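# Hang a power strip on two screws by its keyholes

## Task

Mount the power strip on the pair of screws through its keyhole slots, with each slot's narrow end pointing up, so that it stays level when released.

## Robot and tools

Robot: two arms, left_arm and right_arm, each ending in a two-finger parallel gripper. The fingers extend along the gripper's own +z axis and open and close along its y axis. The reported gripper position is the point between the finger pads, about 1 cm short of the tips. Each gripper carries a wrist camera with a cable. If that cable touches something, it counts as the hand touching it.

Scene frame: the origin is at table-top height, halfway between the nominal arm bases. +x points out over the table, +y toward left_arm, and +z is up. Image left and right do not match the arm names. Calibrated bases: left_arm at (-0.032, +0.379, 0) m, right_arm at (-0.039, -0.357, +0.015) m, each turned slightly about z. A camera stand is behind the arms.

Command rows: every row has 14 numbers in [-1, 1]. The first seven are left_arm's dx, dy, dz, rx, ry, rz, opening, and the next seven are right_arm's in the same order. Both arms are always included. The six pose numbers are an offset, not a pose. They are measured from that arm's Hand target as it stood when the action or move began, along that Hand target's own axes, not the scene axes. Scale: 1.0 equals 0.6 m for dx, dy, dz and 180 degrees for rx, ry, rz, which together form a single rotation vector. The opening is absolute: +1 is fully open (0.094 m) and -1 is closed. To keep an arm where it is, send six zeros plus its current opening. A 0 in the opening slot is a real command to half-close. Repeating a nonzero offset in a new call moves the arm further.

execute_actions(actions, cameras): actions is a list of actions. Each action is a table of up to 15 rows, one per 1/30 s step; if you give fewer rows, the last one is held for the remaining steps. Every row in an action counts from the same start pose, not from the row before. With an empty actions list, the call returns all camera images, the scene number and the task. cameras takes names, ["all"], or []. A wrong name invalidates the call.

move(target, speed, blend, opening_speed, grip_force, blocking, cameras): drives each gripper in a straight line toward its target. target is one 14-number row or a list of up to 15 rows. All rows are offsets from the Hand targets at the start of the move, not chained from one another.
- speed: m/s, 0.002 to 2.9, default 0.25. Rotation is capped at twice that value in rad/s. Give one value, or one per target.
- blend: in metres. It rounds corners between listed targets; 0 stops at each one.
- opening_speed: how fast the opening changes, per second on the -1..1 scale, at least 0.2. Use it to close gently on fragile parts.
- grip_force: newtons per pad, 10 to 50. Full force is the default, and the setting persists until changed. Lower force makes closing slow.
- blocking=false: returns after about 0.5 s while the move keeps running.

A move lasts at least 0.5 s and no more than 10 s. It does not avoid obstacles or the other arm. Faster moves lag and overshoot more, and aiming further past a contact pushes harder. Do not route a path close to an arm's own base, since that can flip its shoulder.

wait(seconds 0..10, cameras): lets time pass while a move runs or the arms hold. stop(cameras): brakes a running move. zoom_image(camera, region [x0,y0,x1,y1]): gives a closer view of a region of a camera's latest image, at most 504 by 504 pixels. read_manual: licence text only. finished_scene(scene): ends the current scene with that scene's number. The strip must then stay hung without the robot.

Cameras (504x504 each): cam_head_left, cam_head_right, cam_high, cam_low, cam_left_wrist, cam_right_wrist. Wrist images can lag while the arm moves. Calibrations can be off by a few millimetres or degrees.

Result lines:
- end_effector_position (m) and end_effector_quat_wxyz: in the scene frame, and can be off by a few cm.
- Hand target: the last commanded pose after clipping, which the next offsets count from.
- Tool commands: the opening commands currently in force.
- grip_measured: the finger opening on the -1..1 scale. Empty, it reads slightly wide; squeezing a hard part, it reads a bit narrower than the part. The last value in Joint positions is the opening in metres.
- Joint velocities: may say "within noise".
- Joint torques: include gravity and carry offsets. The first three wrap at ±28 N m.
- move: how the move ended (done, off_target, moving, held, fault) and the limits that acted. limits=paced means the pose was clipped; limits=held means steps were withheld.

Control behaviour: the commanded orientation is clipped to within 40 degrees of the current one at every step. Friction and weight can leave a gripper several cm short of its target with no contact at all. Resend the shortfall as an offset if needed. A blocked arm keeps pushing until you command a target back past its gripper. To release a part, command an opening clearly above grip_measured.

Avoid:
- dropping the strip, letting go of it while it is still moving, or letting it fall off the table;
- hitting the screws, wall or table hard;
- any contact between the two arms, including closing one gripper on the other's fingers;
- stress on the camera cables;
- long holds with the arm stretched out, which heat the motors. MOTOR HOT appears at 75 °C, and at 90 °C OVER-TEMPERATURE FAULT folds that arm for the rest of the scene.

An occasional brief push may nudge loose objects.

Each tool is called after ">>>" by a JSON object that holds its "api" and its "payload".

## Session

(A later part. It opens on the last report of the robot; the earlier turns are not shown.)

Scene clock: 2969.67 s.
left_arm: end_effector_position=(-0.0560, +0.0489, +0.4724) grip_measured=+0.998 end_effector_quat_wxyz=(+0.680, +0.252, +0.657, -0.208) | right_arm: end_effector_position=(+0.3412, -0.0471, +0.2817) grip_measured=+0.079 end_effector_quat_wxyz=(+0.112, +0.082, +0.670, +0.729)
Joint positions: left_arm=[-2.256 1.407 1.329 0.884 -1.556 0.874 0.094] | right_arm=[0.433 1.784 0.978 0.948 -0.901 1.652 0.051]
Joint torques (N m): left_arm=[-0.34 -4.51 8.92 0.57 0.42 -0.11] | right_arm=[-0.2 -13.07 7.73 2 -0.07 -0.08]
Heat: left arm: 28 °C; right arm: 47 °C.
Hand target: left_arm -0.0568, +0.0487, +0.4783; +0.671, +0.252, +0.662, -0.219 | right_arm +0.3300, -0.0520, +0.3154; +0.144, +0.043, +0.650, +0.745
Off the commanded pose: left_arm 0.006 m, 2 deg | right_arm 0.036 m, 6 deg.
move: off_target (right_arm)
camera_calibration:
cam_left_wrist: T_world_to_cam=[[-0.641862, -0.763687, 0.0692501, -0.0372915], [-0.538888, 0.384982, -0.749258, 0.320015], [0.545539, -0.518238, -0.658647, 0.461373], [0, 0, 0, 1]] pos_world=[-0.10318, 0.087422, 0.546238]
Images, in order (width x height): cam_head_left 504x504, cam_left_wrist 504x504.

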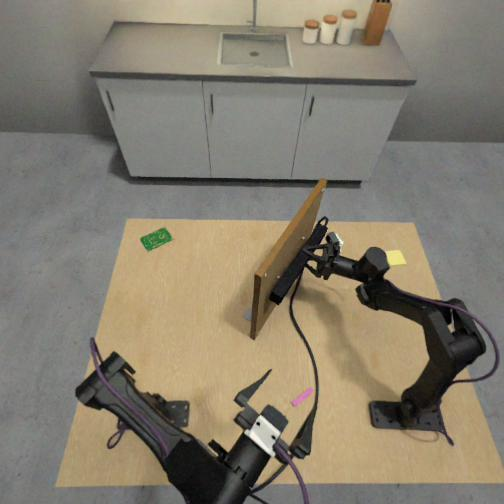

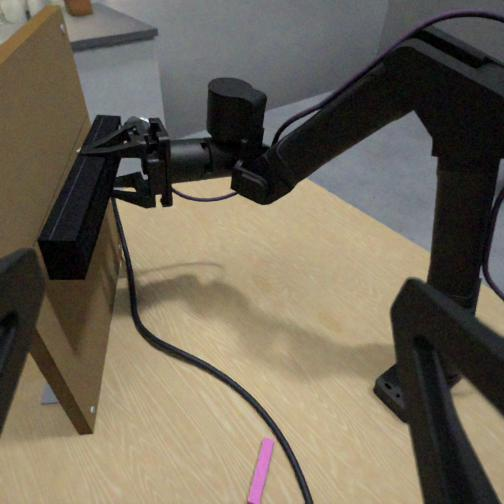

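>>> {"api": "move", "payload": {"target": [0.0995,0.16,0.047,0.0244,-0.111,-0.0178,1,-0.003,0.03,-0.035,0,0,0,-0.8], "cameras": ["cam_left_wrist"]}}

>>> {"api": "zoom_image", "payload": {"camera": "cam_left_wrist", "region": [20, 150, 220, 350]}}

Scene clock: 3018.53 s.
left_arm: end_effector_position=(+0.0263, +0.1051, +0.4202) grip_measured=+0.998 end_effector_quat_wxyz=(+0.758, +0.223, +0.540, -0.292) | right_arm: end_effector_position=(+0.3335, -0.0680, +0.2995) grip_measured=+0.079 end_effector_quat_wxyz=(+0.109, +0.079, +0.668, +0.732)
Joint positions: left_arm=[-2.009 0.954 0.633 1.091 -1.096 0.736 0.094] | right_arm=[0.383 1.707 0.954 0.918 -0.959 1.676 0.051]
Joint torques (N m): left_arm=[0.64 -2.69 6.24 1.11 0.64 -0.13] | right_arm=[-0.69 -12.29 7.82 1.95 -0.01 -0.1]
Heat: left arm: 28 °C; right arm: 46 °C.
Hand target: left_arm +0.0271, +0.1078, +0.4231; +0.759, +0.217, +0.533, -0.304 | right_arm +0.3237, -0.0746, +0.3301; +0.144, +0.043, +0.650, +0.745
Off the commanded pose: left_arm 0.004 m, 2 deg | right_arm 0.033 m, 6 deg.
move: off_target (right_arm)
camera_calibration:
cam_left_wrist: T_world_to_cam=[[-0.73361, -0.672587, 0.0971776, 0.0432399], [-0.33209, 0.230052, -0.914763, 0.383885], [0.592902, -0.703351, -0.392128, 0.317427], [0, 0, 0, 1]] pos_world=[-0.0289972, 0.164031, 0.471434]
Images, in order (width x height): cam_left_wrist 504x504.

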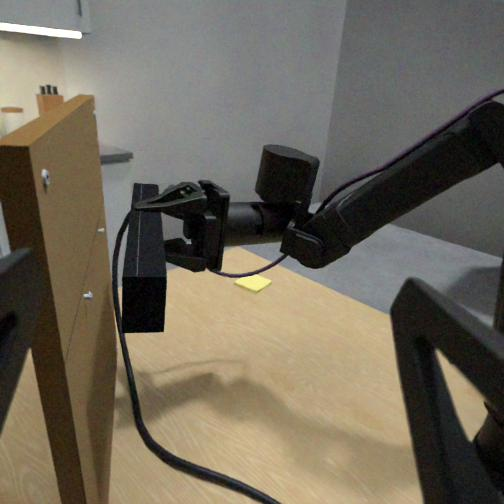

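Scaled by 2.520 from the camera's 504x504 image, which has a finer 720x720 frame.

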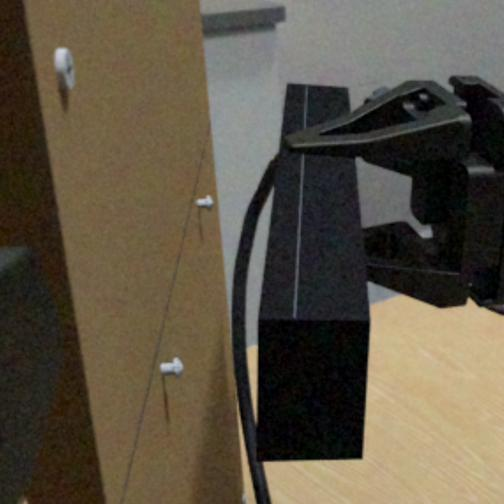

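>>> {"api": "move", "payload": {"target": [[0,0,0,0,0,0,1,0,0.06,-0.12,0,-0.08,0,-0.8],[0,0,0,0,0,0,1,-0.129,0.109,-0.343,0.0672,-0.4142,0.002,-0.8]], "blend": 0.03}}

>>> {"api": "move", "payload": {"target": [0,0,0,0,0,0,1,0.325,-0.062,-0.03,-0.0618,0.2875,-0.0079,-0.8]}}

>>> {"api": "move", "payload": {"target": [0,0,0,0,0,0,1,0,0,0.033,-0.0034,0.0327,0.0053,-0.8]}}

>>> {"api": "move", "payload": {"target": [0,0,0,0,0,0,1,-0.008,0,0.036,-0.002,0.0165,0.0027,-0.8]}}

>>> {"api": "move", "payload": {"target": [0,0,0,0,0,0,1,0.006,-0.022,0.013,-0.0047,0.06,0.0116,-0.8], "cameras": ["cam_left_wrist","cam_head_left"]}}

>>> {"api": "zoom_image", "payload": {"camera": "cam_left_wrist", "region": [20, 150, 220, 350]}}

>>> {"api": "zoom_image", "payload": {"camera": "cam_head_left", "region": [262, 250, 312, 310]}}

>>> {"api": "zoom_image", "payload": {"camera": "cam_head_left", "region": [290, 210, 340, 270]}}

Scene clock: 3040.37 s.
left_arm: end_effector_position=(+0.0263, +0.1051, +0.4202) grip_measured=+0.998 end_effector_quat_wxyz=(+0.758, +0.223, +0.539, -0.292) | right_arm: end_effector_position=(+0.3331, -0.2987, +0.3322) grip_measured=+0.079 end_effector_quat_wxyz=(+0.471, +0.522, +0.528, +0.476)
Joint positions: left_arm=[-2.009 0.954 0.633 1.091 -1.095 0.735 0.094] | right_arm=[0.324 1.004 0.773 0.124 0.268 1.598 0.051]
Joint torques (N m): left_arm=[0.76 -2.91 5.98 1.1 0.59 -0.1] | right_arm=[0.64 -2.61 14.38 2.28 0.29 -0.21]
Heat: left arm: 28 °C; right arm: 46 °C.
Hand target: left_arm +0.0271, +0.1078, +0.4231; +0.759, +0.217, +0.534, -0.303 | right_arm +0.3354, -0.2997, +0.3729; +0.501, +0.500, +0.500, +0.499
Off the commanded pose: left_arm 0.004 m, 2 deg | right_arm 0.041 m, 6 deg.
move: off_target (right_arm)

Scene clock: 3043.10 s.
left_arm: end_effector_position=(+0.0263, +0.1051, +0.4202) grip_measured=+0.998 end_effector_quat_wxyz=(+0.758, +0.223, +0.539, -0.292) | right_arm: end_effector_position=(+0.3168, -0.1108, +0.2975) grip_measured=+0.079 end_effector_quat_wxyz=(+0.255, +0.220, +0.656, +0.676)
Joint positions: left_arm=[-2.009 0.954 0.633 1.091 -1.095 0.735 0.094] | right_arm=[0.455 1.359 0.689 0.718 -0.474 1.556 0.051]
Joint torques (N m): left_arm=[0.76 -2.59 6.08 1.16 0.65 -0.13] | right_arm=[0.68 -4.26 12.53 2.59 -0.14 -0.08]
Heat: left arm: 28 °C; right arm: 47 °C.
Hand target: left_arm +0.0271, +0.1078, +0.4231; +0.759, +0.217, +0.534, -0.303 | right_arm +0.3177, -0.1046, +0.3355; +0.283, +0.178, +0.625, +0.706
Off the commanded pose: left_arm 0.004 m, 2 deg | right_arm 0.039 m, 8 deg.
move: off_target (right_arm)

Scene clock: 3044.20 s.
left_arm: end_effector_position=(+0.0263, +0.1051, +0.4202) grip_measured=+0.998 end_effector_quat_wxyz=(+0.758, +0.223, +0.539, -0.292) | right_arm: end_effector_position=(+0.3248, -0.0910, +0.2962) grip_measured=+0.079 end_effector_quat_wxyz=(+0.208, +0.189, +0.666, +0.691)
Joint positions: left_arm=[-2.009 0.954 0.633 1.091 -1.095 0.735 0.094] | right_arm=[0.445 1.467 0.774 0.742 -0.598 1.582 0.051]
Joint torques (N m): left_arm=[0.58 -2.73 6.3 1.16 0.62 -0.16] | right_arm=[-0.59 -5.41 13.53 2.54 -0.15 -0.04]
Heat: left arm: 28 °C; right arm: 47 °C.
Hand target: left_arm +0.0271, +0.1078, +0.4231; +0.759, +0.217, +0.534, -0.303 | right_arm +0.3298, -0.0892, +0.3385; +0.246, +0.145, +0.633, +0.719
Off the commanded pose: left_arm 0.004 m, 2 deg | right_arm 0.043 m, 8 deg.
move: off_target (right_arm)

Scene clock: 3045.03 s.
left_arm: end_effector_position=(+0.0263, +0.1051, +0.4202) grip_measured=+0.998 end_effector_quat_wxyz=(+0.758, +0.223, +0.539, -0.292) | right_arm: end_effector_position=(+0.3384, -0.0756, +0.3000) grip_measured=+0.079 end_effector_quat_wxyz=(+0.185, +0.170, +0.670, +0.698)
Joint positions: left_arm=[-2.009 0.954 0.633 1.091 -1.095 0.735 0.094] | right_arm=[0.445 1.56 0.873 0.742 -0.66 1.595 0.051]
Joint torques (N m): left_arm=[0.5 -2.89 6.17 1.11 0.6 -0.11] | right_arm=[-0.27 -6.19 13.82 2.54 -0.02 -0.07]
Heat: left arm: 28 °C; right arm: 47 °C.
Hand target: left_arm +0.0271, +0.1078, +0.4231; +0.759, +0.217, +0.534, -0.303 | right_arm +0.3449, -0.0735, +0.3424; +0.227, +0.128, +0.637, +0.726
Off the commanded pose: left_arm 0.004 m, 2 deg | right_arm 0.043 m, 8 deg.
move: off_target (right_arm)

Scene clock: 3046.37 s.
left_arm: end_effector_position=(+0.0263, +0.1051, +0.4202) grip_measured=+0.998 end_effector_quat_wxyz=(+0.758, +0.223, +0.539, -0.292) | right_arm: end_effector_position=(+0.3431, -0.0651, +0.2961) grip_measured=+0.079 end_effector_quat_wxyz=(+0.113, +0.116, +0.673, +0.722)
Joint positions: left_arm=[-2.009 0.954 0.633 1.091 -1.095 0.735 0.094] | right_arm=[0.399 1.699 0.968 0.839 -0.885 1.671 0.051]
Joint torques (N m): left_arm=[0.58 -2.86 6.13 1.09 0.62 -0.07] | right_arm=[-0.4 -7.04 13.14 2.37 -0.06 -0.08]
Heat: left arm: 28 °C; right arm: 47 °C.
Hand target: left_arm +0.0271, +0.1078, +0.4231; +0.759, +0.217, +0.534, -0.303 | right_arm +0.3477, -0.0639, +0.3303; +0.153, +0.069, +0.647, +0.743
Off the commanded pose: left_arm 0.004 m, 2 deg | right_arm 0.034 m, 8 deg.
move: off_target (right_arm)
camera_calibration:
cam_left_wrist: T_world_to_cam=[[-0.733897, -0.672236, 0.0974356, 0.0429776], [-0.331976, 0.229824, -0.914862, 0.38394], [0.59261, -0.703761, -0.391833, 0.317406], [0, 0, 0, 1]] pos_world=[-0.0290981, 0.16403, 0.471435]
Images, in order (width x height): cam_head_left 504x504, cam_left_wrist 504x504.

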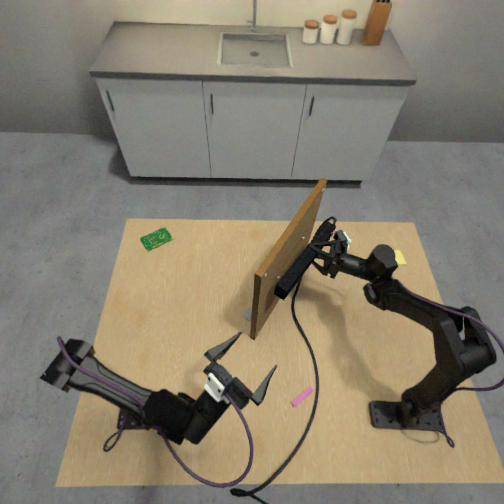

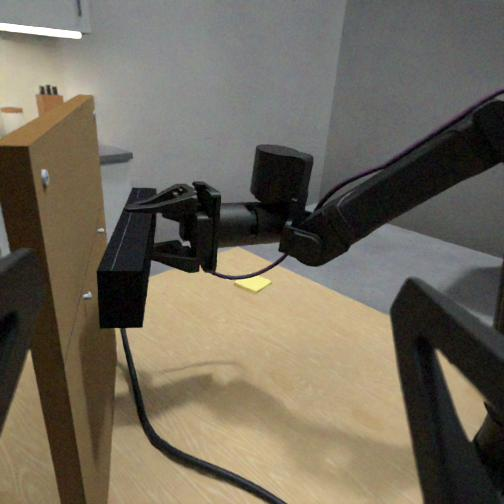

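Scaled by 2.520 from the camera's 504x504 image, which has a finer 720x720 frame.

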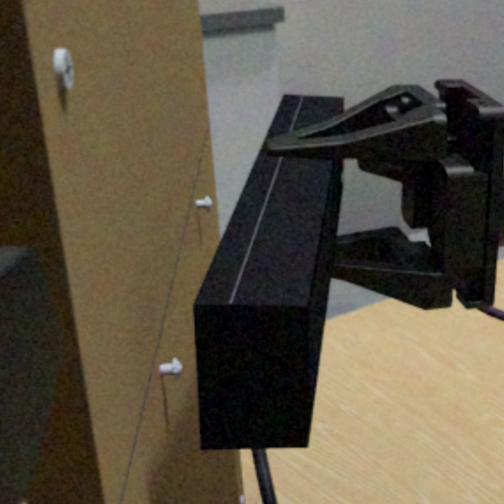

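Scaled by 8.400 from the camera's 504x504 image, which has a finer 720x720 frame.

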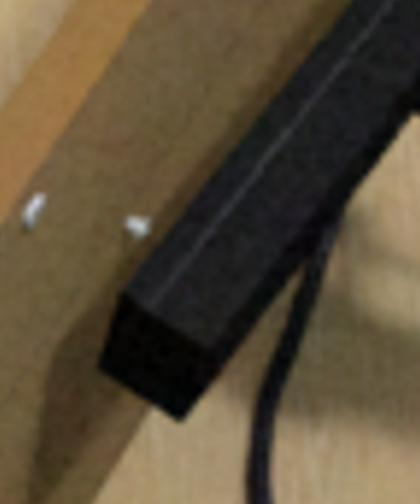

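Scaled by 8.400 from the camera's 504x504 image, which has a finer 720x720 frame.

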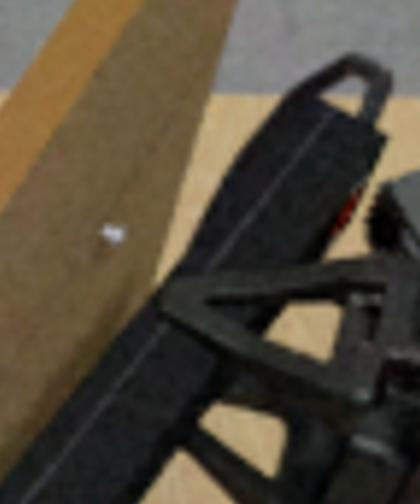

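>>> {"api": "move", "payload": {"target": [0,0,0,0,0,0,1,0.020,-0.008,0.006,0,0.016,0.0,-0.8], "cameras": ["cam_left_wrist","cam_head_left"]}}

>>> {"api": "zoom_image", "payload": {"camera": "cam_left_wrist", "region": [20, 150, 220, 350]}}

>>> {"api": "zoom_image", "payload": {"camera": "cam_head_left", "region": [262, 250, 312, 310]}}

>>> {"api": "zoom_image", "payload": {"camera": "cam_head_left", "region": [290, 210, 340, 270]}}

Scene clock: 3063.43 s.
left_arm: end_effector_position=(+0.0263, +0.1051, +0.4202) grip_measured=+0.998 end_effector_quat_wxyz=(+0.758, +0.223, +0.539, -0.292) | right_arm: end_effector_position=(+0.3380, -0.0613, +0.2932) grip_measured=+0.079 end_effector_quat_wxyz=(+0.102, +0.101, +0.675, +0.724)
Joint positions: left_arm=[-2.009 0.954 0.633 1.091 -1.095 0.735 0.094] | right_arm=[0.402 1.713 0.968 0.86 -0.92 1.671 0.051]
Joint torques (N m): left_arm=[0.58 -2.69 6.05 1.11 0.67 -0.11] | right_arm=[0.72 -7.3 12.49 2.37 -0.05 -0.09]
Heat: left arm: 28 °C; right arm: 48 °C.
Hand target: left_arm +0.0271, +0.1078, +0.4231; +0.759, +0.217, +0.534, -0.303 | right_arm +0.3382, -0.0562, +0.3250; +0.137, +0.050, +0.651, +0.745
Off the commanded pose: left_arm 0.004 m, 2 deg | right_arm 0.032 m, 8 deg.
move: off_target (right_arm)
camera_calibration:
cam_left_wrist: T_world_to_cam=[[-0.733897, -0.672236, 0.0974356, 0.0429776], [-0.331976, 0.229824, -0.914862, 0.38394], [0.59261, -0.703761, -0.391833, 0.317406], [0, 0, 0, 1]] pos_world=[-0.0290981, 0.16403, 0.471435]
Images, in order (width x height): cam_head_left 504x504, cam_left_wrist 504x504.

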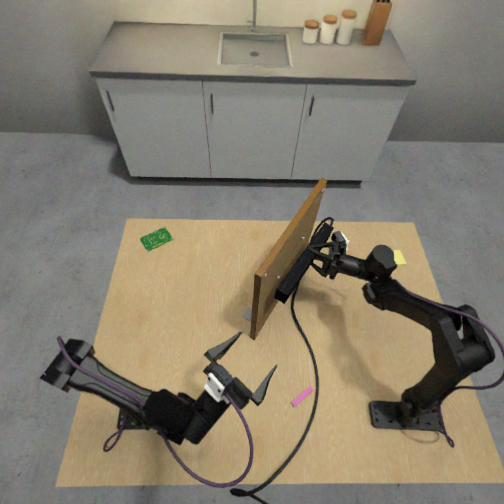

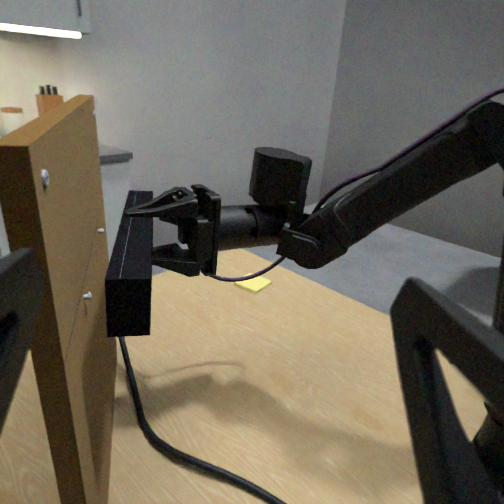

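Scaled by 2.520 from the camera's 504x504 image, which has a finer 720x720 frame.

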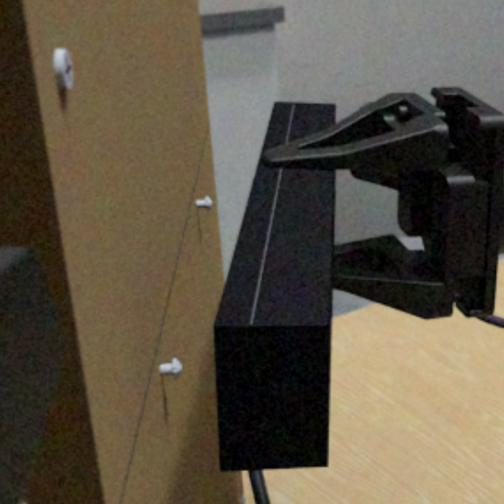

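Scaled by 8.400 from the camera's 504x504 image, which has a finer 720x720 frame.

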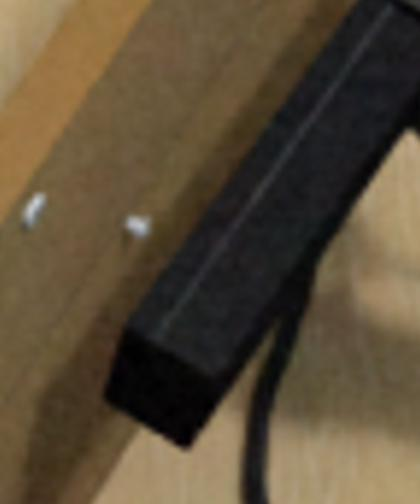

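Scaled by 8.400 from the camera's 504x504 image, which has a finer 720x720 frame.

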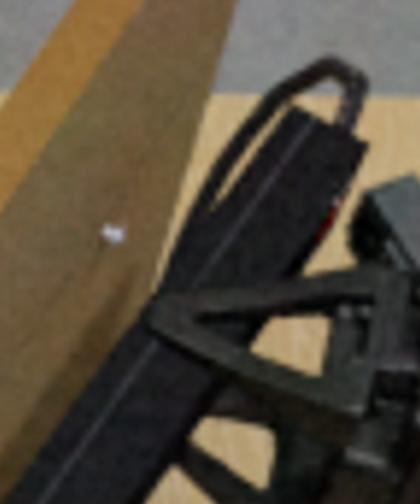

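>>> {"api": "move", "payload": {"target": [0,0,0,0,0,0,1,0.007,-0.016,0.022,0,0.016,-0.0095,-0.8], "cameras": ["cam_left_wrist","cam_head_left"]}}

>>> {"api": "zoom_image", "payload": {"camera": "cam_left_wrist", "region": [20, 150, 220, 350]}}

>>> {"api": "zoom_image", "payload": {"camera": "cam_head_left", "region": [262, 250, 312, 310]}}

>>> {"api": "zoom_image", "payload": {"camera": "cam_head_left", "region": [290, 210, 340, 270]}}

Scene clock: 3089.20 s.
left_arm: end_effector_position=(+0.0263, +0.1051, +0.4202) grip_measured=+0.998 end_effector_quat_wxyz=(+0.758, +0.223, +0.539, -0.292) | right_arm: end_effector_position=(+0.3385, -0.0469, +0.2855) grip_measured=+0.079 end_effector_quat_wxyz=(+0.095, +0.076, +0.679, +0.724)
Joint positions: left_arm=[-2.009 0.954 0.633 1.091 -1.095 0.735 0.094] | right_arm=[0.425 1.771 1.005 0.88 -0.944 1.645 0.051]
Joint torques (N m): left_arm=[0.47 -2.81 6.24 1.11 0.66 -0.17] | right_arm=[0.72 -7.61 12.83 2.31 -0.08 -0.15]
Heat: left arm: 28 °C; right arm: 48 °C.
Hand target: left_arm +0.0271, +0.1078, +0.4231; +0.759, +0.217, +0.534, -0.303 | right_arm +0.3388, -0.0412, +0.3170; +0.132, +0.022, +0.655, +0.744
Off the commanded pose: left_arm 0.004 m, 2 deg | right_arm 0.032 m, 8 deg.
move: off_target (right_arm)
camera_calibration:
cam_left_wrist: T_world_to_cam=[[-0.733897, -0.672236, 0.0974356, 0.0429776], [-0.331976, 0.229824, -0.914862, 0.38394], [0.59261, -0.703761, -0.391833, 0.317406], [0, 0, 0, 1]] pos_world=[-0.0290981, 0.16403, 0.471435]
Images, in order (width x height): cam_head_left 504x504, cam_left_wrist 504x504.

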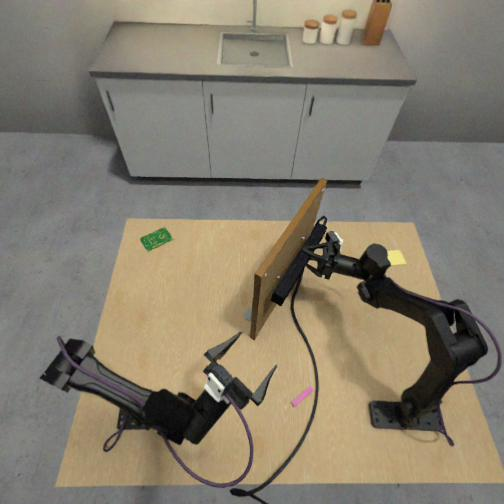

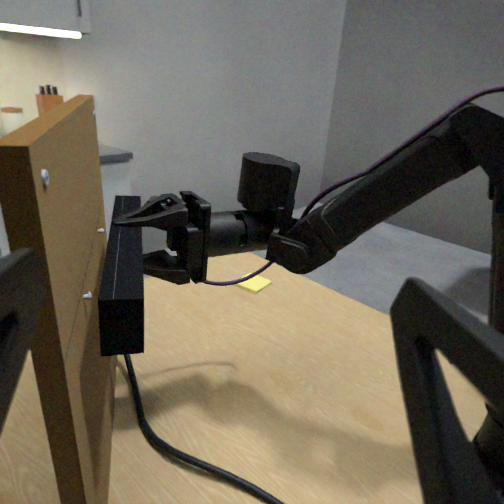

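Scaled by 2.520 from the camera's 504x504 image, which has a finer 720x720 frame.

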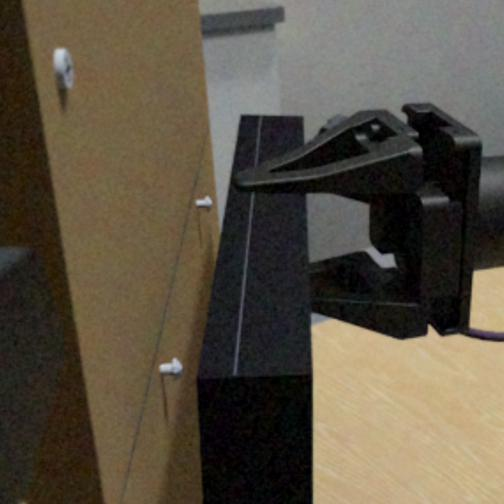

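Scaled by 8.400 from the camera's 504x504 image, which has a finer 720x720 frame.

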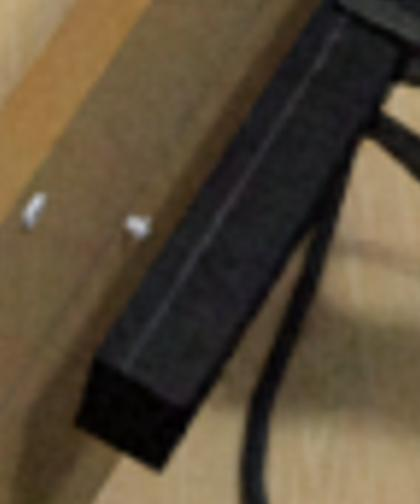

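Scaled by 8.400 from the camera's 504x504 image, which has a finer 720x720 frame.

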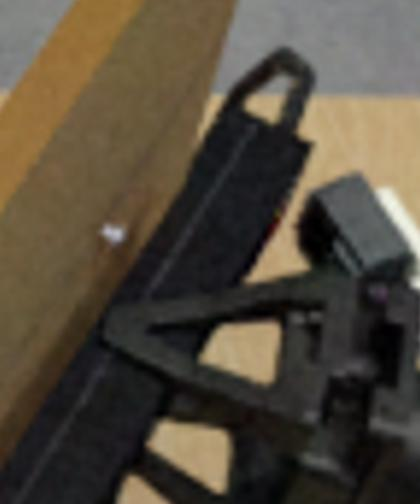

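>>> {"api": "move", "payload": {"target": [[0,0,0,0,0,0,1,-0.008,-0.004,0.008,0,0,0,-0.8],[0,0,0,0,0,0,1,-0.008,-0.007,0.045,0,0,0,-0.8]], "speed": 0.1, "cameras": ["cam_left_wrist"]}}

>>> {"api": "zoom_image", "payload": {"camera": "cam_left_wrist", "region": [20, 150, 220, 350]}}

Scene clock: 3105.87 s.
left_arm: end_effector_position=(+0.0263, +0.1051, +0.4202) grip_measured=+0.998 end_effector_quat_wxyz=(+0.758, +0.223, +0.539, -0.292) | right_arm: end_effector_position=(+0.3428, -0.0344, +0.2868) grip_measured=+0.079 end_effector_quat_wxyz=(+0.090, +0.062, +0.678, +0.727)
Joint positions: left_arm=[-2.009 0.954 0.633 1.091 -1.095 0.735 0.094] | right_arm=[0.445 1.815 1.06 0.88 -0.949 1.64 0.051]
Joint torques (N m): left_arm=[0.54 -2.66 6.23 1.1 0.62 -0.17] | right_arm=[3.62 -6.45 15.56 2.05 0.43 -0.19]
Heat: left arm: 28 °C; right arm: 49 °C.
Hand target: left_arm +0.0271, +0.1078, +0.4231; +0.759, +0.217, +0.534, -0.303 | right_arm +0.3497, -0.0157, +0.3173; +0.132, +0.022, +0.655, +0.744
Off the commanded pose: left_arm 0.004 m, 2 deg | right_arm 0.036 m, 7 deg.
move: off_target (right_arm)
camera_calibration:
cam_left_wrist: T_world_to_cam=[[-0.733897, -0.672236, 0.0974356, 0.0429776], [-0.331976, 0.229824, -0.914862, 0.38394], [0.59261, -0.703761, -0.391833, 0.317406], [0, 0, 0, 1]] pos_world=[-0.0290981, 0.16403, 0.471435]
Images, in order (width x height): cam_left_wrist 504x504.

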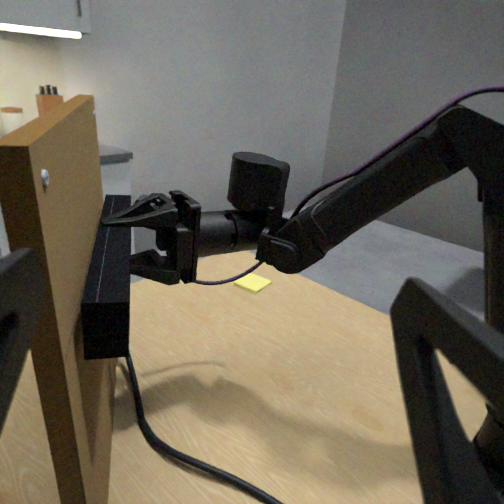

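Scaled by 2.520 from the camera's 504x504 image, which has a finer 720x720 frame.

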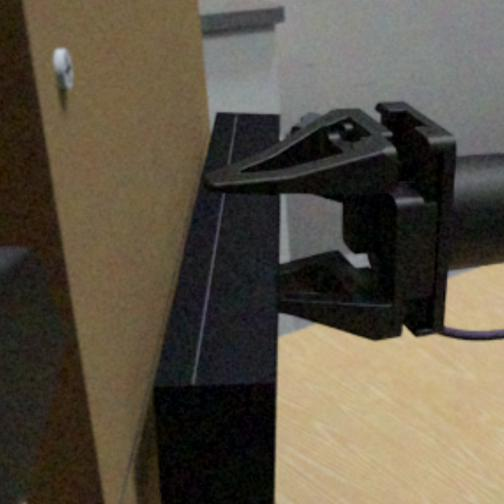

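>>> {"api": "move", "payload": {"target": [[0,0,0,0,0,0,1,-0.004,0.0,-0.06,0,0,0,-0.8],[0,0,0,0,0,0,1,-0.026,-0.006,-0.045,0,0.001,0,-0.8],[0,0,0,0,0,0,1,-0.018,-0.007,-0.002,0,0.003,0.001,-0.8]], "speed": 0.1, "cameras": ["cam_left_wrist"]}}

>>> {"api": "zoom_image", "payload": {"camera": "cam_left_wrist", "region": [20, 150, 220, 350]}}

Scene clock: 3121.00 s.
left_arm: end_effector_position=(+0.0263, +0.1051, +0.4202) grip_measured=+0.998 end_effector_quat_wxyz=(+0.758, +0.223, +0.539, -0.292) | right_arm: end_effector_position=(+0.3556, -0.0416, +0.2841) grip_measured=+0.079 end_effector_quat_wxyz=(+0.090, +0.060, +0.677, +0.728)
Joint positions: left_arm=[-2.009 0.954 0.633 1.091 -1.095 0.735 0.094] | right_arm=[0.414 1.857 1.096 0.897 -0.985 1.65 0.051]
Joint torques (N m): left_arm=[0.59 -2.77 6.19 1.14 0.64 -0.14] | right_arm=[4.63 -7.09 15.61 1.98 0.51 -0.16]
Heat: left arm: 28 °C; right arm: 49 °C.
Hand target: left_arm +0.0271, +0.1078, +0.4231; +0.759, +0.217, +0.534, -0.303 | right_arm +0.3605, -0.0189, +0.3146; +0.127, +0.019, +0.655, +0.744
Off the commanded pose: left_arm 0.004 m, 2 deg | right_arm 0.038 m, 7 deg.
move: off_target (right_arm)
camera_calibration:
cam_left_wrist: T_world_to_cam=[[-0.733897, -0.672236, 0.0974356, 0.0429776], [-0.331976, 0.229824, -0.914862, 0.38394], [0.59261, -0.703761, -0.391833, 0.317406], [0, 0, 0, 1]] pos_world=[-0.0290981, 0.16403, 0.471435]
Images, in order (width x height): cam_left_wrist 504x504.

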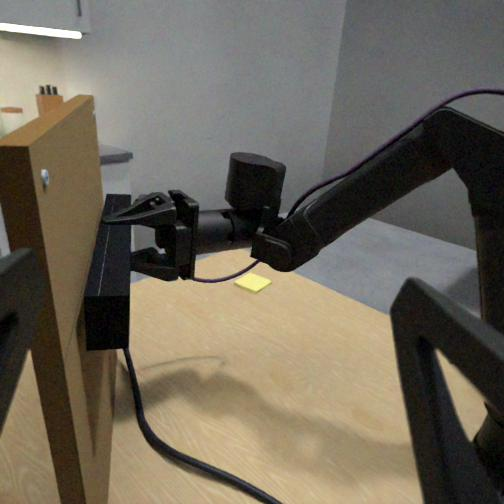

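Scaled by 2.520 from the camera's 504x504 image, which has a finer 720x720 frame.

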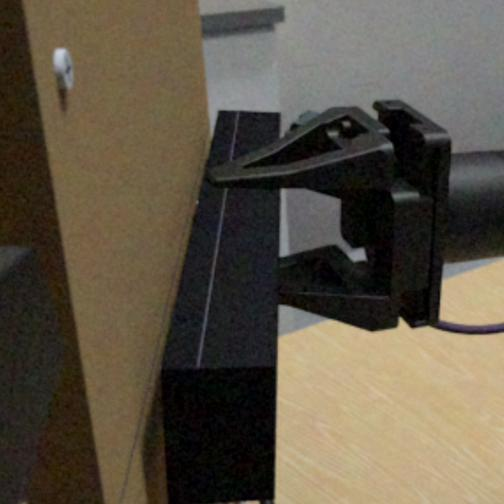

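>>> {"api": "move", "payload": {"target": [[0,0,0,0,0,0,1,0.015,0.0,-0.05,0,0,0,-0.8],[0,0,0,0,0,0,1,0.013,-0.001,-0.022,0,0,0,-0.8]], "speed": 0.1, "cameras": ["cam_left_wrist","cam_head_left"]}}

>>> {"api": "zoom_image", "payload": {"camera": "cam_left_wrist", "region": [20, 150, 220, 350]}}

>>> {"api": "zoom_image", "payload": {"camera": "cam_head_left", "region": [262, 250, 312, 310]}}

>>> {"api": "zoom_image", "payload": {"camera": "cam_head_left", "region": [290, 210, 340, 270]}}

Scene clock: 3131.50 s.
left_arm: end_effector_position=(+0.0263, +0.1051, +0.4202) grip_measured=+0.998 end_effector_quat_wxyz=(+0.758, +0.223, +0.539, -0.292) | right_arm: end_effector_position=(+0.3510, -0.0355, +0.2801) grip_measured=+0.079 end_effector_quat_wxyz=(+0.091, +0.061, +0.676, +0.728)
Joint positions: left_arm=[-2.009 0.954 0.633 1.091 -1.095 0.735 0.094] | right_arm=[0.434 1.857 1.076 0.917 -0.96 1.648 0.051]
Joint torques (N m): left_arm=[0.4 -2.69 6.27 1.09 0.65 -0.09] | right_arm=[1.11 -9.58 12.04 2.04 0.09 -0.13]
Heat: left arm: 28 °C; right arm: 48 °C.
Hand target: left_arm +0.0271, +0.1078, +0.4231; +0.759, +0.217, +0.534, -0.303 | right_arm +0.3505, -0.0300, +0.3111; +0.127, +0.019, +0.655, +0.744
Off the commanded pose: left_arm 0.004 m, 2 deg | right_arm 0.032 m, 7 deg.
move: off_target (right_arm)
camera_calibration:
cam_left_wrist: T_world_to_cam=[[-0.733897, -0.672236, 0.0974356, 0.0429776], [-0.331976, 0.229824, -0.914862, 0.38394], [0.59261, -0.703761, -0.391833, 0.317406], [0, 0, 0, 1]] pos_world=[-0.0290981, 0.16403, 0.471435]
Images, in order (width x height): cam_head_left 504x504, cam_left_wrist 504x504.

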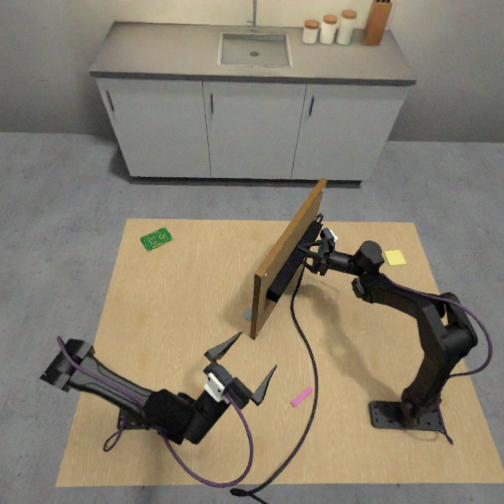

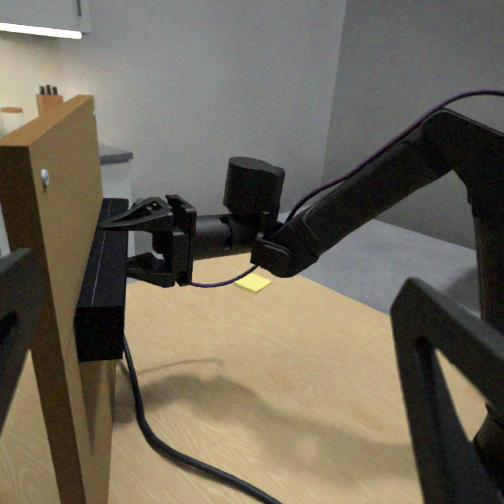

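Scaled by 2.520 from the camera's 504x504 image, which has a finer 720x720 frame.

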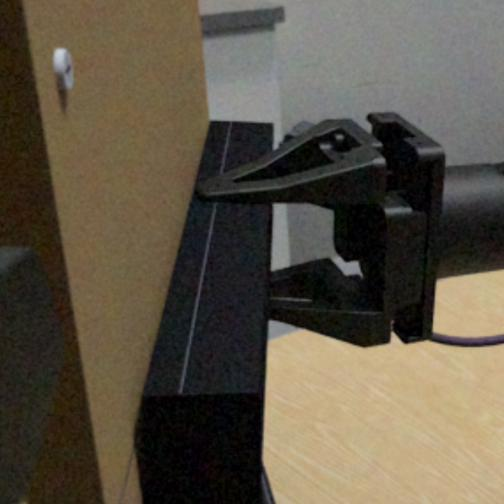

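Scaled by 8.400 from the camera's 504x504 image, which has a finer 720x720 frame.

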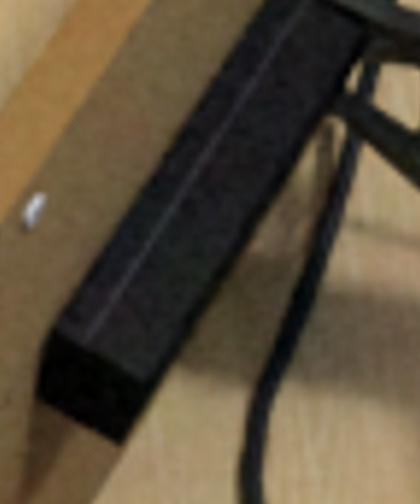

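Scaled by 8.400 from the camera's 504x504 image, which has a finer 720x720 frame.

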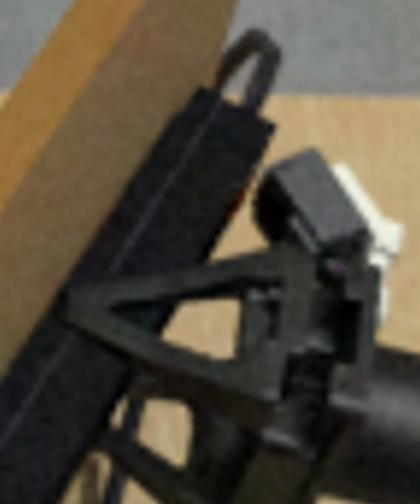

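>>> {"api": "move", "payload": {"target": [0,0,0,0,0,0,1,0,-0.03,0.004,0,0,0,-0.8], "speed": 0.05, "cameras": ["cam_left_wrist"]}}

>>> {"api": "zoom_image", "payload": {"camera": "cam_left_wrist", "region": [20, 150, 220, 350]}}

Scene clock: 3139.57 s.
left_arm: end_effector_position=(+0.0263, +0.1051, +0.4202) grip_measured=+0.998 end_effector_quat_wxyz=(+0.758, +0.223, +0.539, -0.292) | right_arm: end_effector_position=(+0.3518, -0.0340, +0.2790) grip_measured=+0.079 end_effector_quat_wxyz=(+0.097, +0.054, +0.672, +0.733)
Joint positions: left_arm=[-2.009 0.954 0.633 1.091 -1.095 0.735 0.094] | right_arm=[0.437 1.875 1.076 0.96 -0.959 1.652 0.051]
Joint torques (N m): left_arm=[0.47 -2.59 6.2 1.14 0.66 -0.11] | right_arm=[1.62 -7.1 11.28 2.1 0.18 -0.23]
Heat: left arm: 28 °C; right arm: 48 °C.
Hand target: left_arm +0.0271, +0.1078, +0.4231; +0.759, +0.217, +0.534, -0.303 | right_arm +0.3539, -0.0257, +0.2938; +0.127, +0.019, +0.655, +0.744
Off the commanded pose: left_arm 0.004 m, 2 deg | right_arm 0.017 m, 6 deg.
move: off_target (right_arm)
camera_calibration:
cam_left_wrist: T_world_to_cam=[[-0.733897, -0.672236, 0.0974356, 0.0429776], [-0.331976, 0.229824, -0.914862, 0.38394], [0.59261, -0.703761, -0.391833, 0.317406], [0, 0, 0, 1]] pos_world=[-0.0290981, 0.16403, 0.471435]
Images, in order (width x height): cam_left_wrist 504x504.

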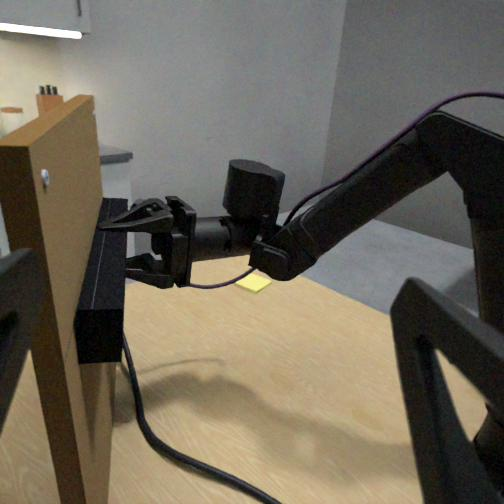

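Scaled by 2.520 from the camera's 504x504 image, which has a finer 720x720 frame.

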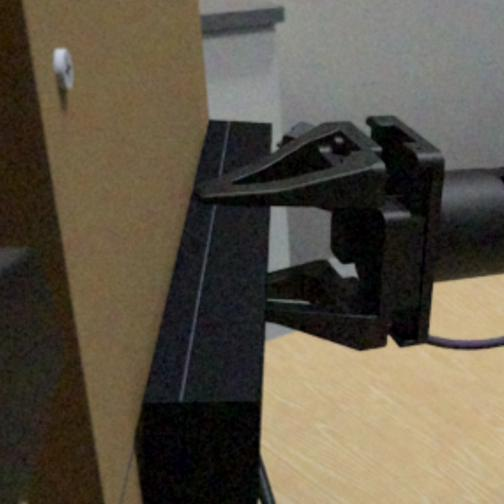

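>>> {"api": "move", "payload": {"target": [0,0,0,0,0,0,1,0.004,-0.045,-0.008,0,0,0,-0.8], "speed": 0.05, "cameras": ["cam_left_wrist"]}}

>>> {"api": "zoom_image", "payload": {"camera": "cam_left_wrist", "region": [20, 150, 220, 350]}}

Scene clock: 3144.77 s.
left_arm: end_effector_position=(+0.0263, +0.1051, +0.4202) grip_measured=+0.998 end_effector_quat_wxyz=(+0.758, +0.223, +0.539, -0.292) | right_arm: end_effector_position=(+0.3521, -0.0354, +0.2772) grip_measured=+0.079 end_effector_quat_wxyz=(+0.101, +0.035, +0.656, +0.747)
Joint positions: left_arm=[-2.009 0.954 0.633 1.091 -1.095 0.735 0.094] | right_arm=[0.429 1.927 1.071 1.106 -0.982 1.7 0.051]
Joint torques (N m): left_arm=[0.61 -2.84 6.15 1.13 0.62 -0.1] | right_arm=[1.94 -6 7.72 1.69 0.39 -0.63]
Heat: left arm: 28 °C; right arm: 47 °C.
Hand target: left_arm +0.0271, +0.1078, +0.4231; +0.759, +0.217, +0.534, -0.303 | right_arm +0.3551, -0.0269, +0.2664; +0.127, +0.019, +0.655, +0.744
Off the commanded pose: left_arm 0.004 m, 2 deg | right_arm 0.014 m, 4 deg.
move: off_target (right_arm)
camera_calibration:
cam_left_wrist: T_world_to_cam=[[-0.733897, -0.672236, 0.0974356, 0.0429776], [-0.331976, 0.229824, -0.914862, 0.38394], [0.59261, -0.703761, -0.391833, 0.317406], [0, 0, 0, 1]] pos_world=[-0.0290981, 0.16403, 0.471435]
Images, in order (width x height): cam_left_wrist 504x504.

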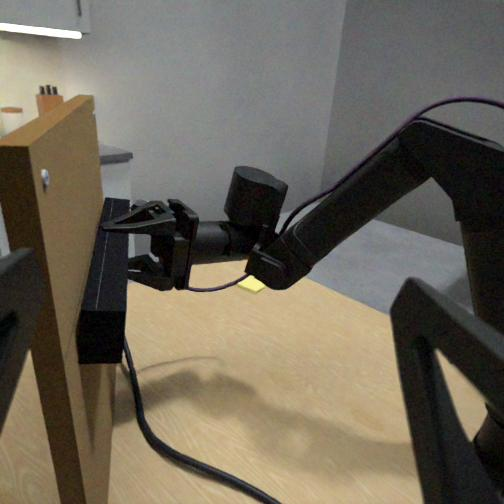

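Scaled by 2.520 from the camera's 504x504 image, which has a finer 720x720 frame.

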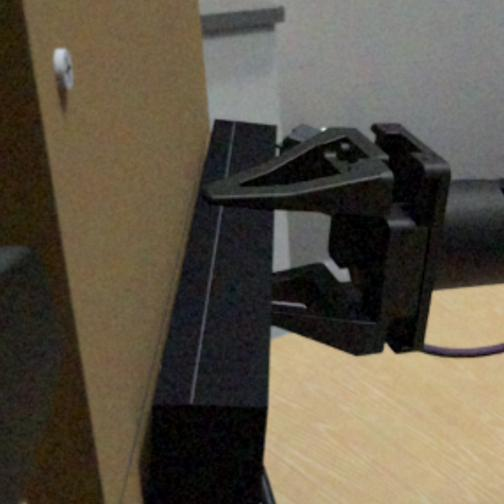

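>>> {"api": "move", "payload": {"target": [[0,0,0,0,0,0,1,-0.002,-0.02,0.002,0.03,0,0.012,-0.8],[0,0,0,0,0,0,1,0.002,-0.03,0.003,0.03,0,0.018,-0.8]], "speed": 0.05, "cameras": ["cam_left_wrist"]}}

>>> {"api": "zoom_image", "payload": {"camera": "cam_left_wrist", "region": [20, 150, 220, 350]}}

Scene clock: 3163.30 s.
left_arm: end_effector_position=(+0.0263, +0.1051, +0.4202) grip_measured=+0.998 end_effector_quat_wxyz=(+0.758, +0.223, +0.539, -0.292) | right_arm: end_effector_position=(+0.3528, -0.0353, +0.2744) grip_measured=+0.079 end_effector_quat_wxyz=(+0.100, +0.039, +0.663, +0.741)
Joint positions: left_arm=[-2.009 0.954 0.633 1.091 -1.095 0.735 0.094] | right_arm=[0.429 1.918 1.072 1.062 -0.982 1.676 0.051]
Joint torques (N m): left_arm=[0.51 -2.55 6.24 1.14 0.66 -0.07] | right_arm=[2.45 -6.97 7.92 0.57 0.36 -0.95]
Heat: left arm: 28 °C; right arm: 45 °C.
Hand target: left_arm +0.0271, +0.1078, +0.4231; +0.759, +0.217, +0.534, -0.303 | right_arm +0.3572, -0.0229, +0.2488; +0.105, +0.044, +0.689, +0.716
Off the commanded pose: left_arm 0.004 m, 2 deg | right_arm 0.029 m, 4 deg.
move: off_target (right_arm)
camera_calibration:
cam_left_wrist: T_world_to_cam=[[-0.733897, -0.672236, 0.0974356, 0.0429776], [-0.331976, 0.229824, -0.914862, 0.38394], [0.59261, -0.703761, -0.391833, 0.317406], [0, 0, 0, 1]] pos_world=[-0.0290981, 0.16403, 0.471435]
Images, in order (width x height): cam_left_wrist 504x504.

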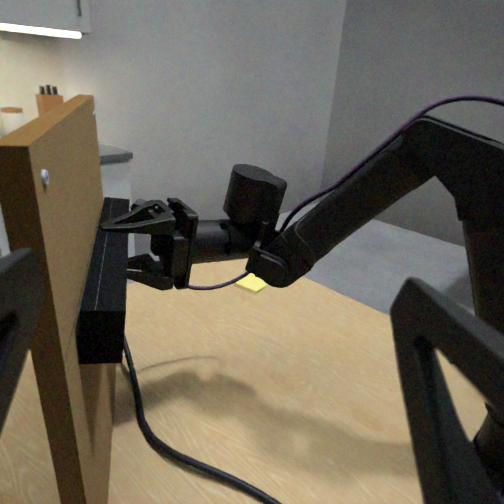

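Scaled by 2.520 from the camera's 504x504 image, which has a finer 720x720 frame.

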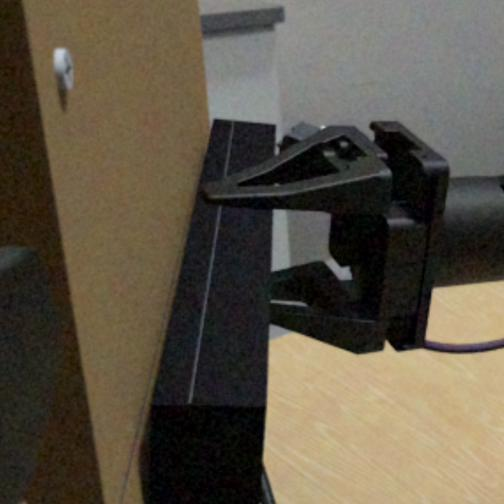

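>>> {"api": "execute_actions", "payload": {"actions": [], "cameras": ["cam_head_left","cam_left_wrist","cam_head_right"]}}

>>> {"api": "zoom_image", "payload": {"camera": "cam_head_left", "region": [255, 200, 345, 310]}}

>>> {"api": "zoom_image", "payload": {"camera": "cam_left_wrist", "region": [50, 190, 150, 370]}}

Scene clock: 3181.70 s.
left_arm: end_effector_position=(+0.0263, +0.1051, +0.4202) grip_measured=+0.998 end_effector_quat_wxyz=(+0.758, +0.223, +0.539, -0.292) | right_arm: end_effector_position=(+0.3528, -0.0353, +0.2744) grip_measured=+0.079 end_effector_quat_wxyz=(+0.100, +0.039, +0.663, +0.741)
Joint positions: left_arm=[-2.009 0.954 0.633 1.091 -1.095 0.735 0.094] | right_arm=[0.429 1.918 1.072 1.062 -0.982 1.676 0.051]
Joint velocities: within noise
Joint torques (N m): left_arm=[0.77 -2.84 6.11 1.12 0.63 -0.1] | right_arm=[2.45 -6.97 7.92 0.57 0.35 -0.95]
Heat: left arm: 28 °C; right arm: 41 °C.
Hand target: left_arm +0.0271, +0.1078, +0.4231; +0.759, +0.217, +0.534, -0.303 | right_arm +0.3572, -0.0229, +0.2488; +0.105, +0.044, +0.689, +0.716
Tool commands: left_gripper/opening=+1.0 right_gripper/opening=-0.8
Off the commanded pose: left_arm 0.004 m, 2 deg | right_arm 0.029 m, 4 deg.
camera_calibration:
cam_left_wrist: T_world_to_cam=[[-0.733897, -0.672236, 0.0974356, 0.0429776], [-0.331976, 0.229824, -0.914862, 0.38394], [0.59261, -0.703761, -0.391833, 0.317406], [0, 0, 0, 1]] pos_world=[-0.0290981, 0.16403, 0.471435]
Images, in order (width x height): cam_head_left 504x504, cam_head_right 504x504, cam_left_wrist 504x504.

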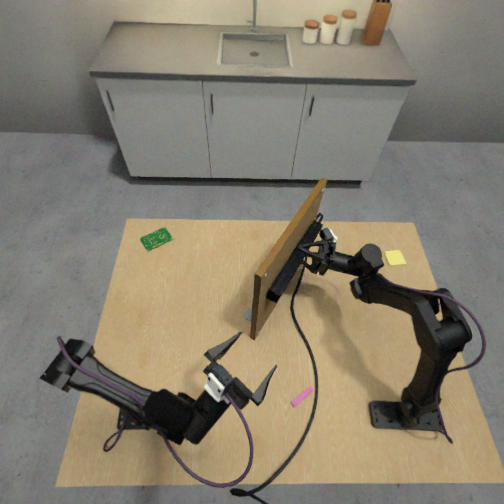

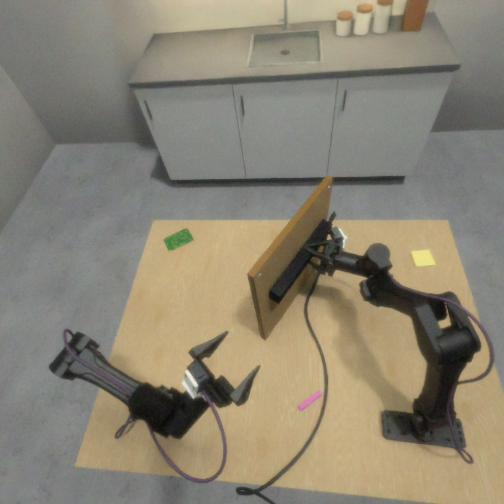

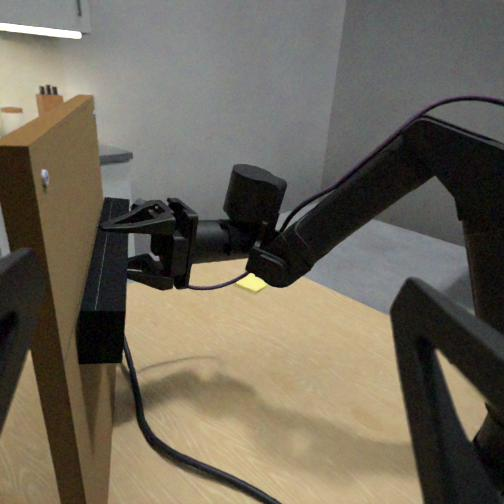

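Scaled by 4.582 from the camera's 504x504 image, which has a finer 720x720 frame.

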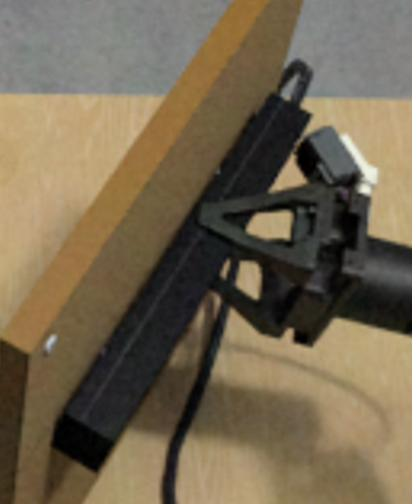

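Scaled by 2.800 from the camera's 504x504 image, which has a finer 720x720 frame.

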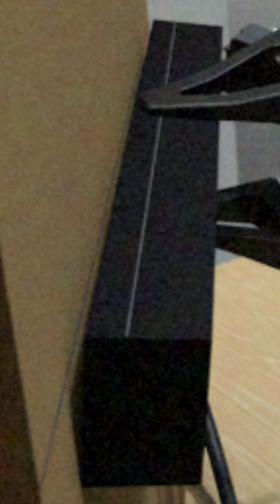

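>>> {"api": "move", "payload": {"target": [0,0,0,0,0,0,1,0,0.0,-0.05,-0.01,0,-0.009,-0.8], "speed": 0.05, "cameras": ["cam_left_wrist"]}}

>>> {"api": "zoom_image", "payload": {"camera": "cam_left_wrist", "region": [20, 150, 220, 350]}}

Scene clock: 3194.67 s.
left_arm: end_effector_position=(+0.0263, +0.1051, +0.4202) grip_measured=+0.998 end_effector_quat_wxyz=(+0.758, +0.223, +0.539, -0.292) | right_arm: end_effector_position=(+0.3538, -0.0526, +0.2400) grip_measured=+0.079 end_effector_quat_wxyz=(+0.103, +0.055, +0.684, +0.720)
Joint positions: left_arm=[-2.009 0.954 0.633 1.091 -1.095 0.735 0.094] | right_arm=[0.391 1.919 0.995 1.032 -0.998 1.6 0.051]
Joint torques (N m): left_arm=[0.66 -2.77 6.31 1.14 0.63 -0.17] | right_arm=[-0.02 -9.01 7.68 1.75 -0.12 -0.16]
Heat: left arm: 28 °C; right arm: 39 °C.
Hand target: left_arm +0.0271, +0.1078, +0.4231; +0.759, +0.217, +0.534, -0.303 | right_arm +0.3510, -0.0522, +0.2475; +0.116, +0.032, +0.678, +0.725
Off the commanded pose: left_arm 0.004 m, 2 deg | right_arm 0.008 m, 3 deg.
move: off_target (right_arm)
camera_calibration:
cam_left_wrist: T_world_to_cam=[[-0.733897, -0.672236, 0.0974356, 0.0429776], [-0.331976, 0.229824, -0.914862, 0.38394], [0.59261, -0.703761, -0.391833, 0.317406], [0, 0, 0, 1]] pos_world=[-0.0290981, 0.16403, 0.471435]
Images, in order (width x height): cam_left_wrist 504x504.

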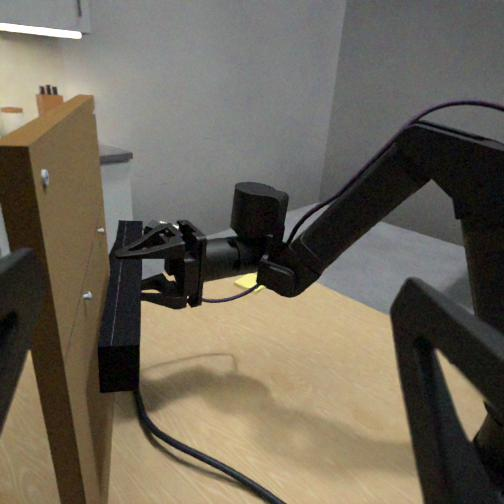

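Scaled by 2.520 from the camera's 504x504 image, which has a finer 720x720 frame.

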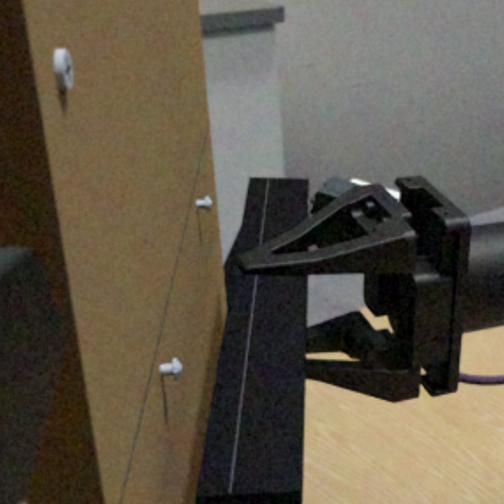

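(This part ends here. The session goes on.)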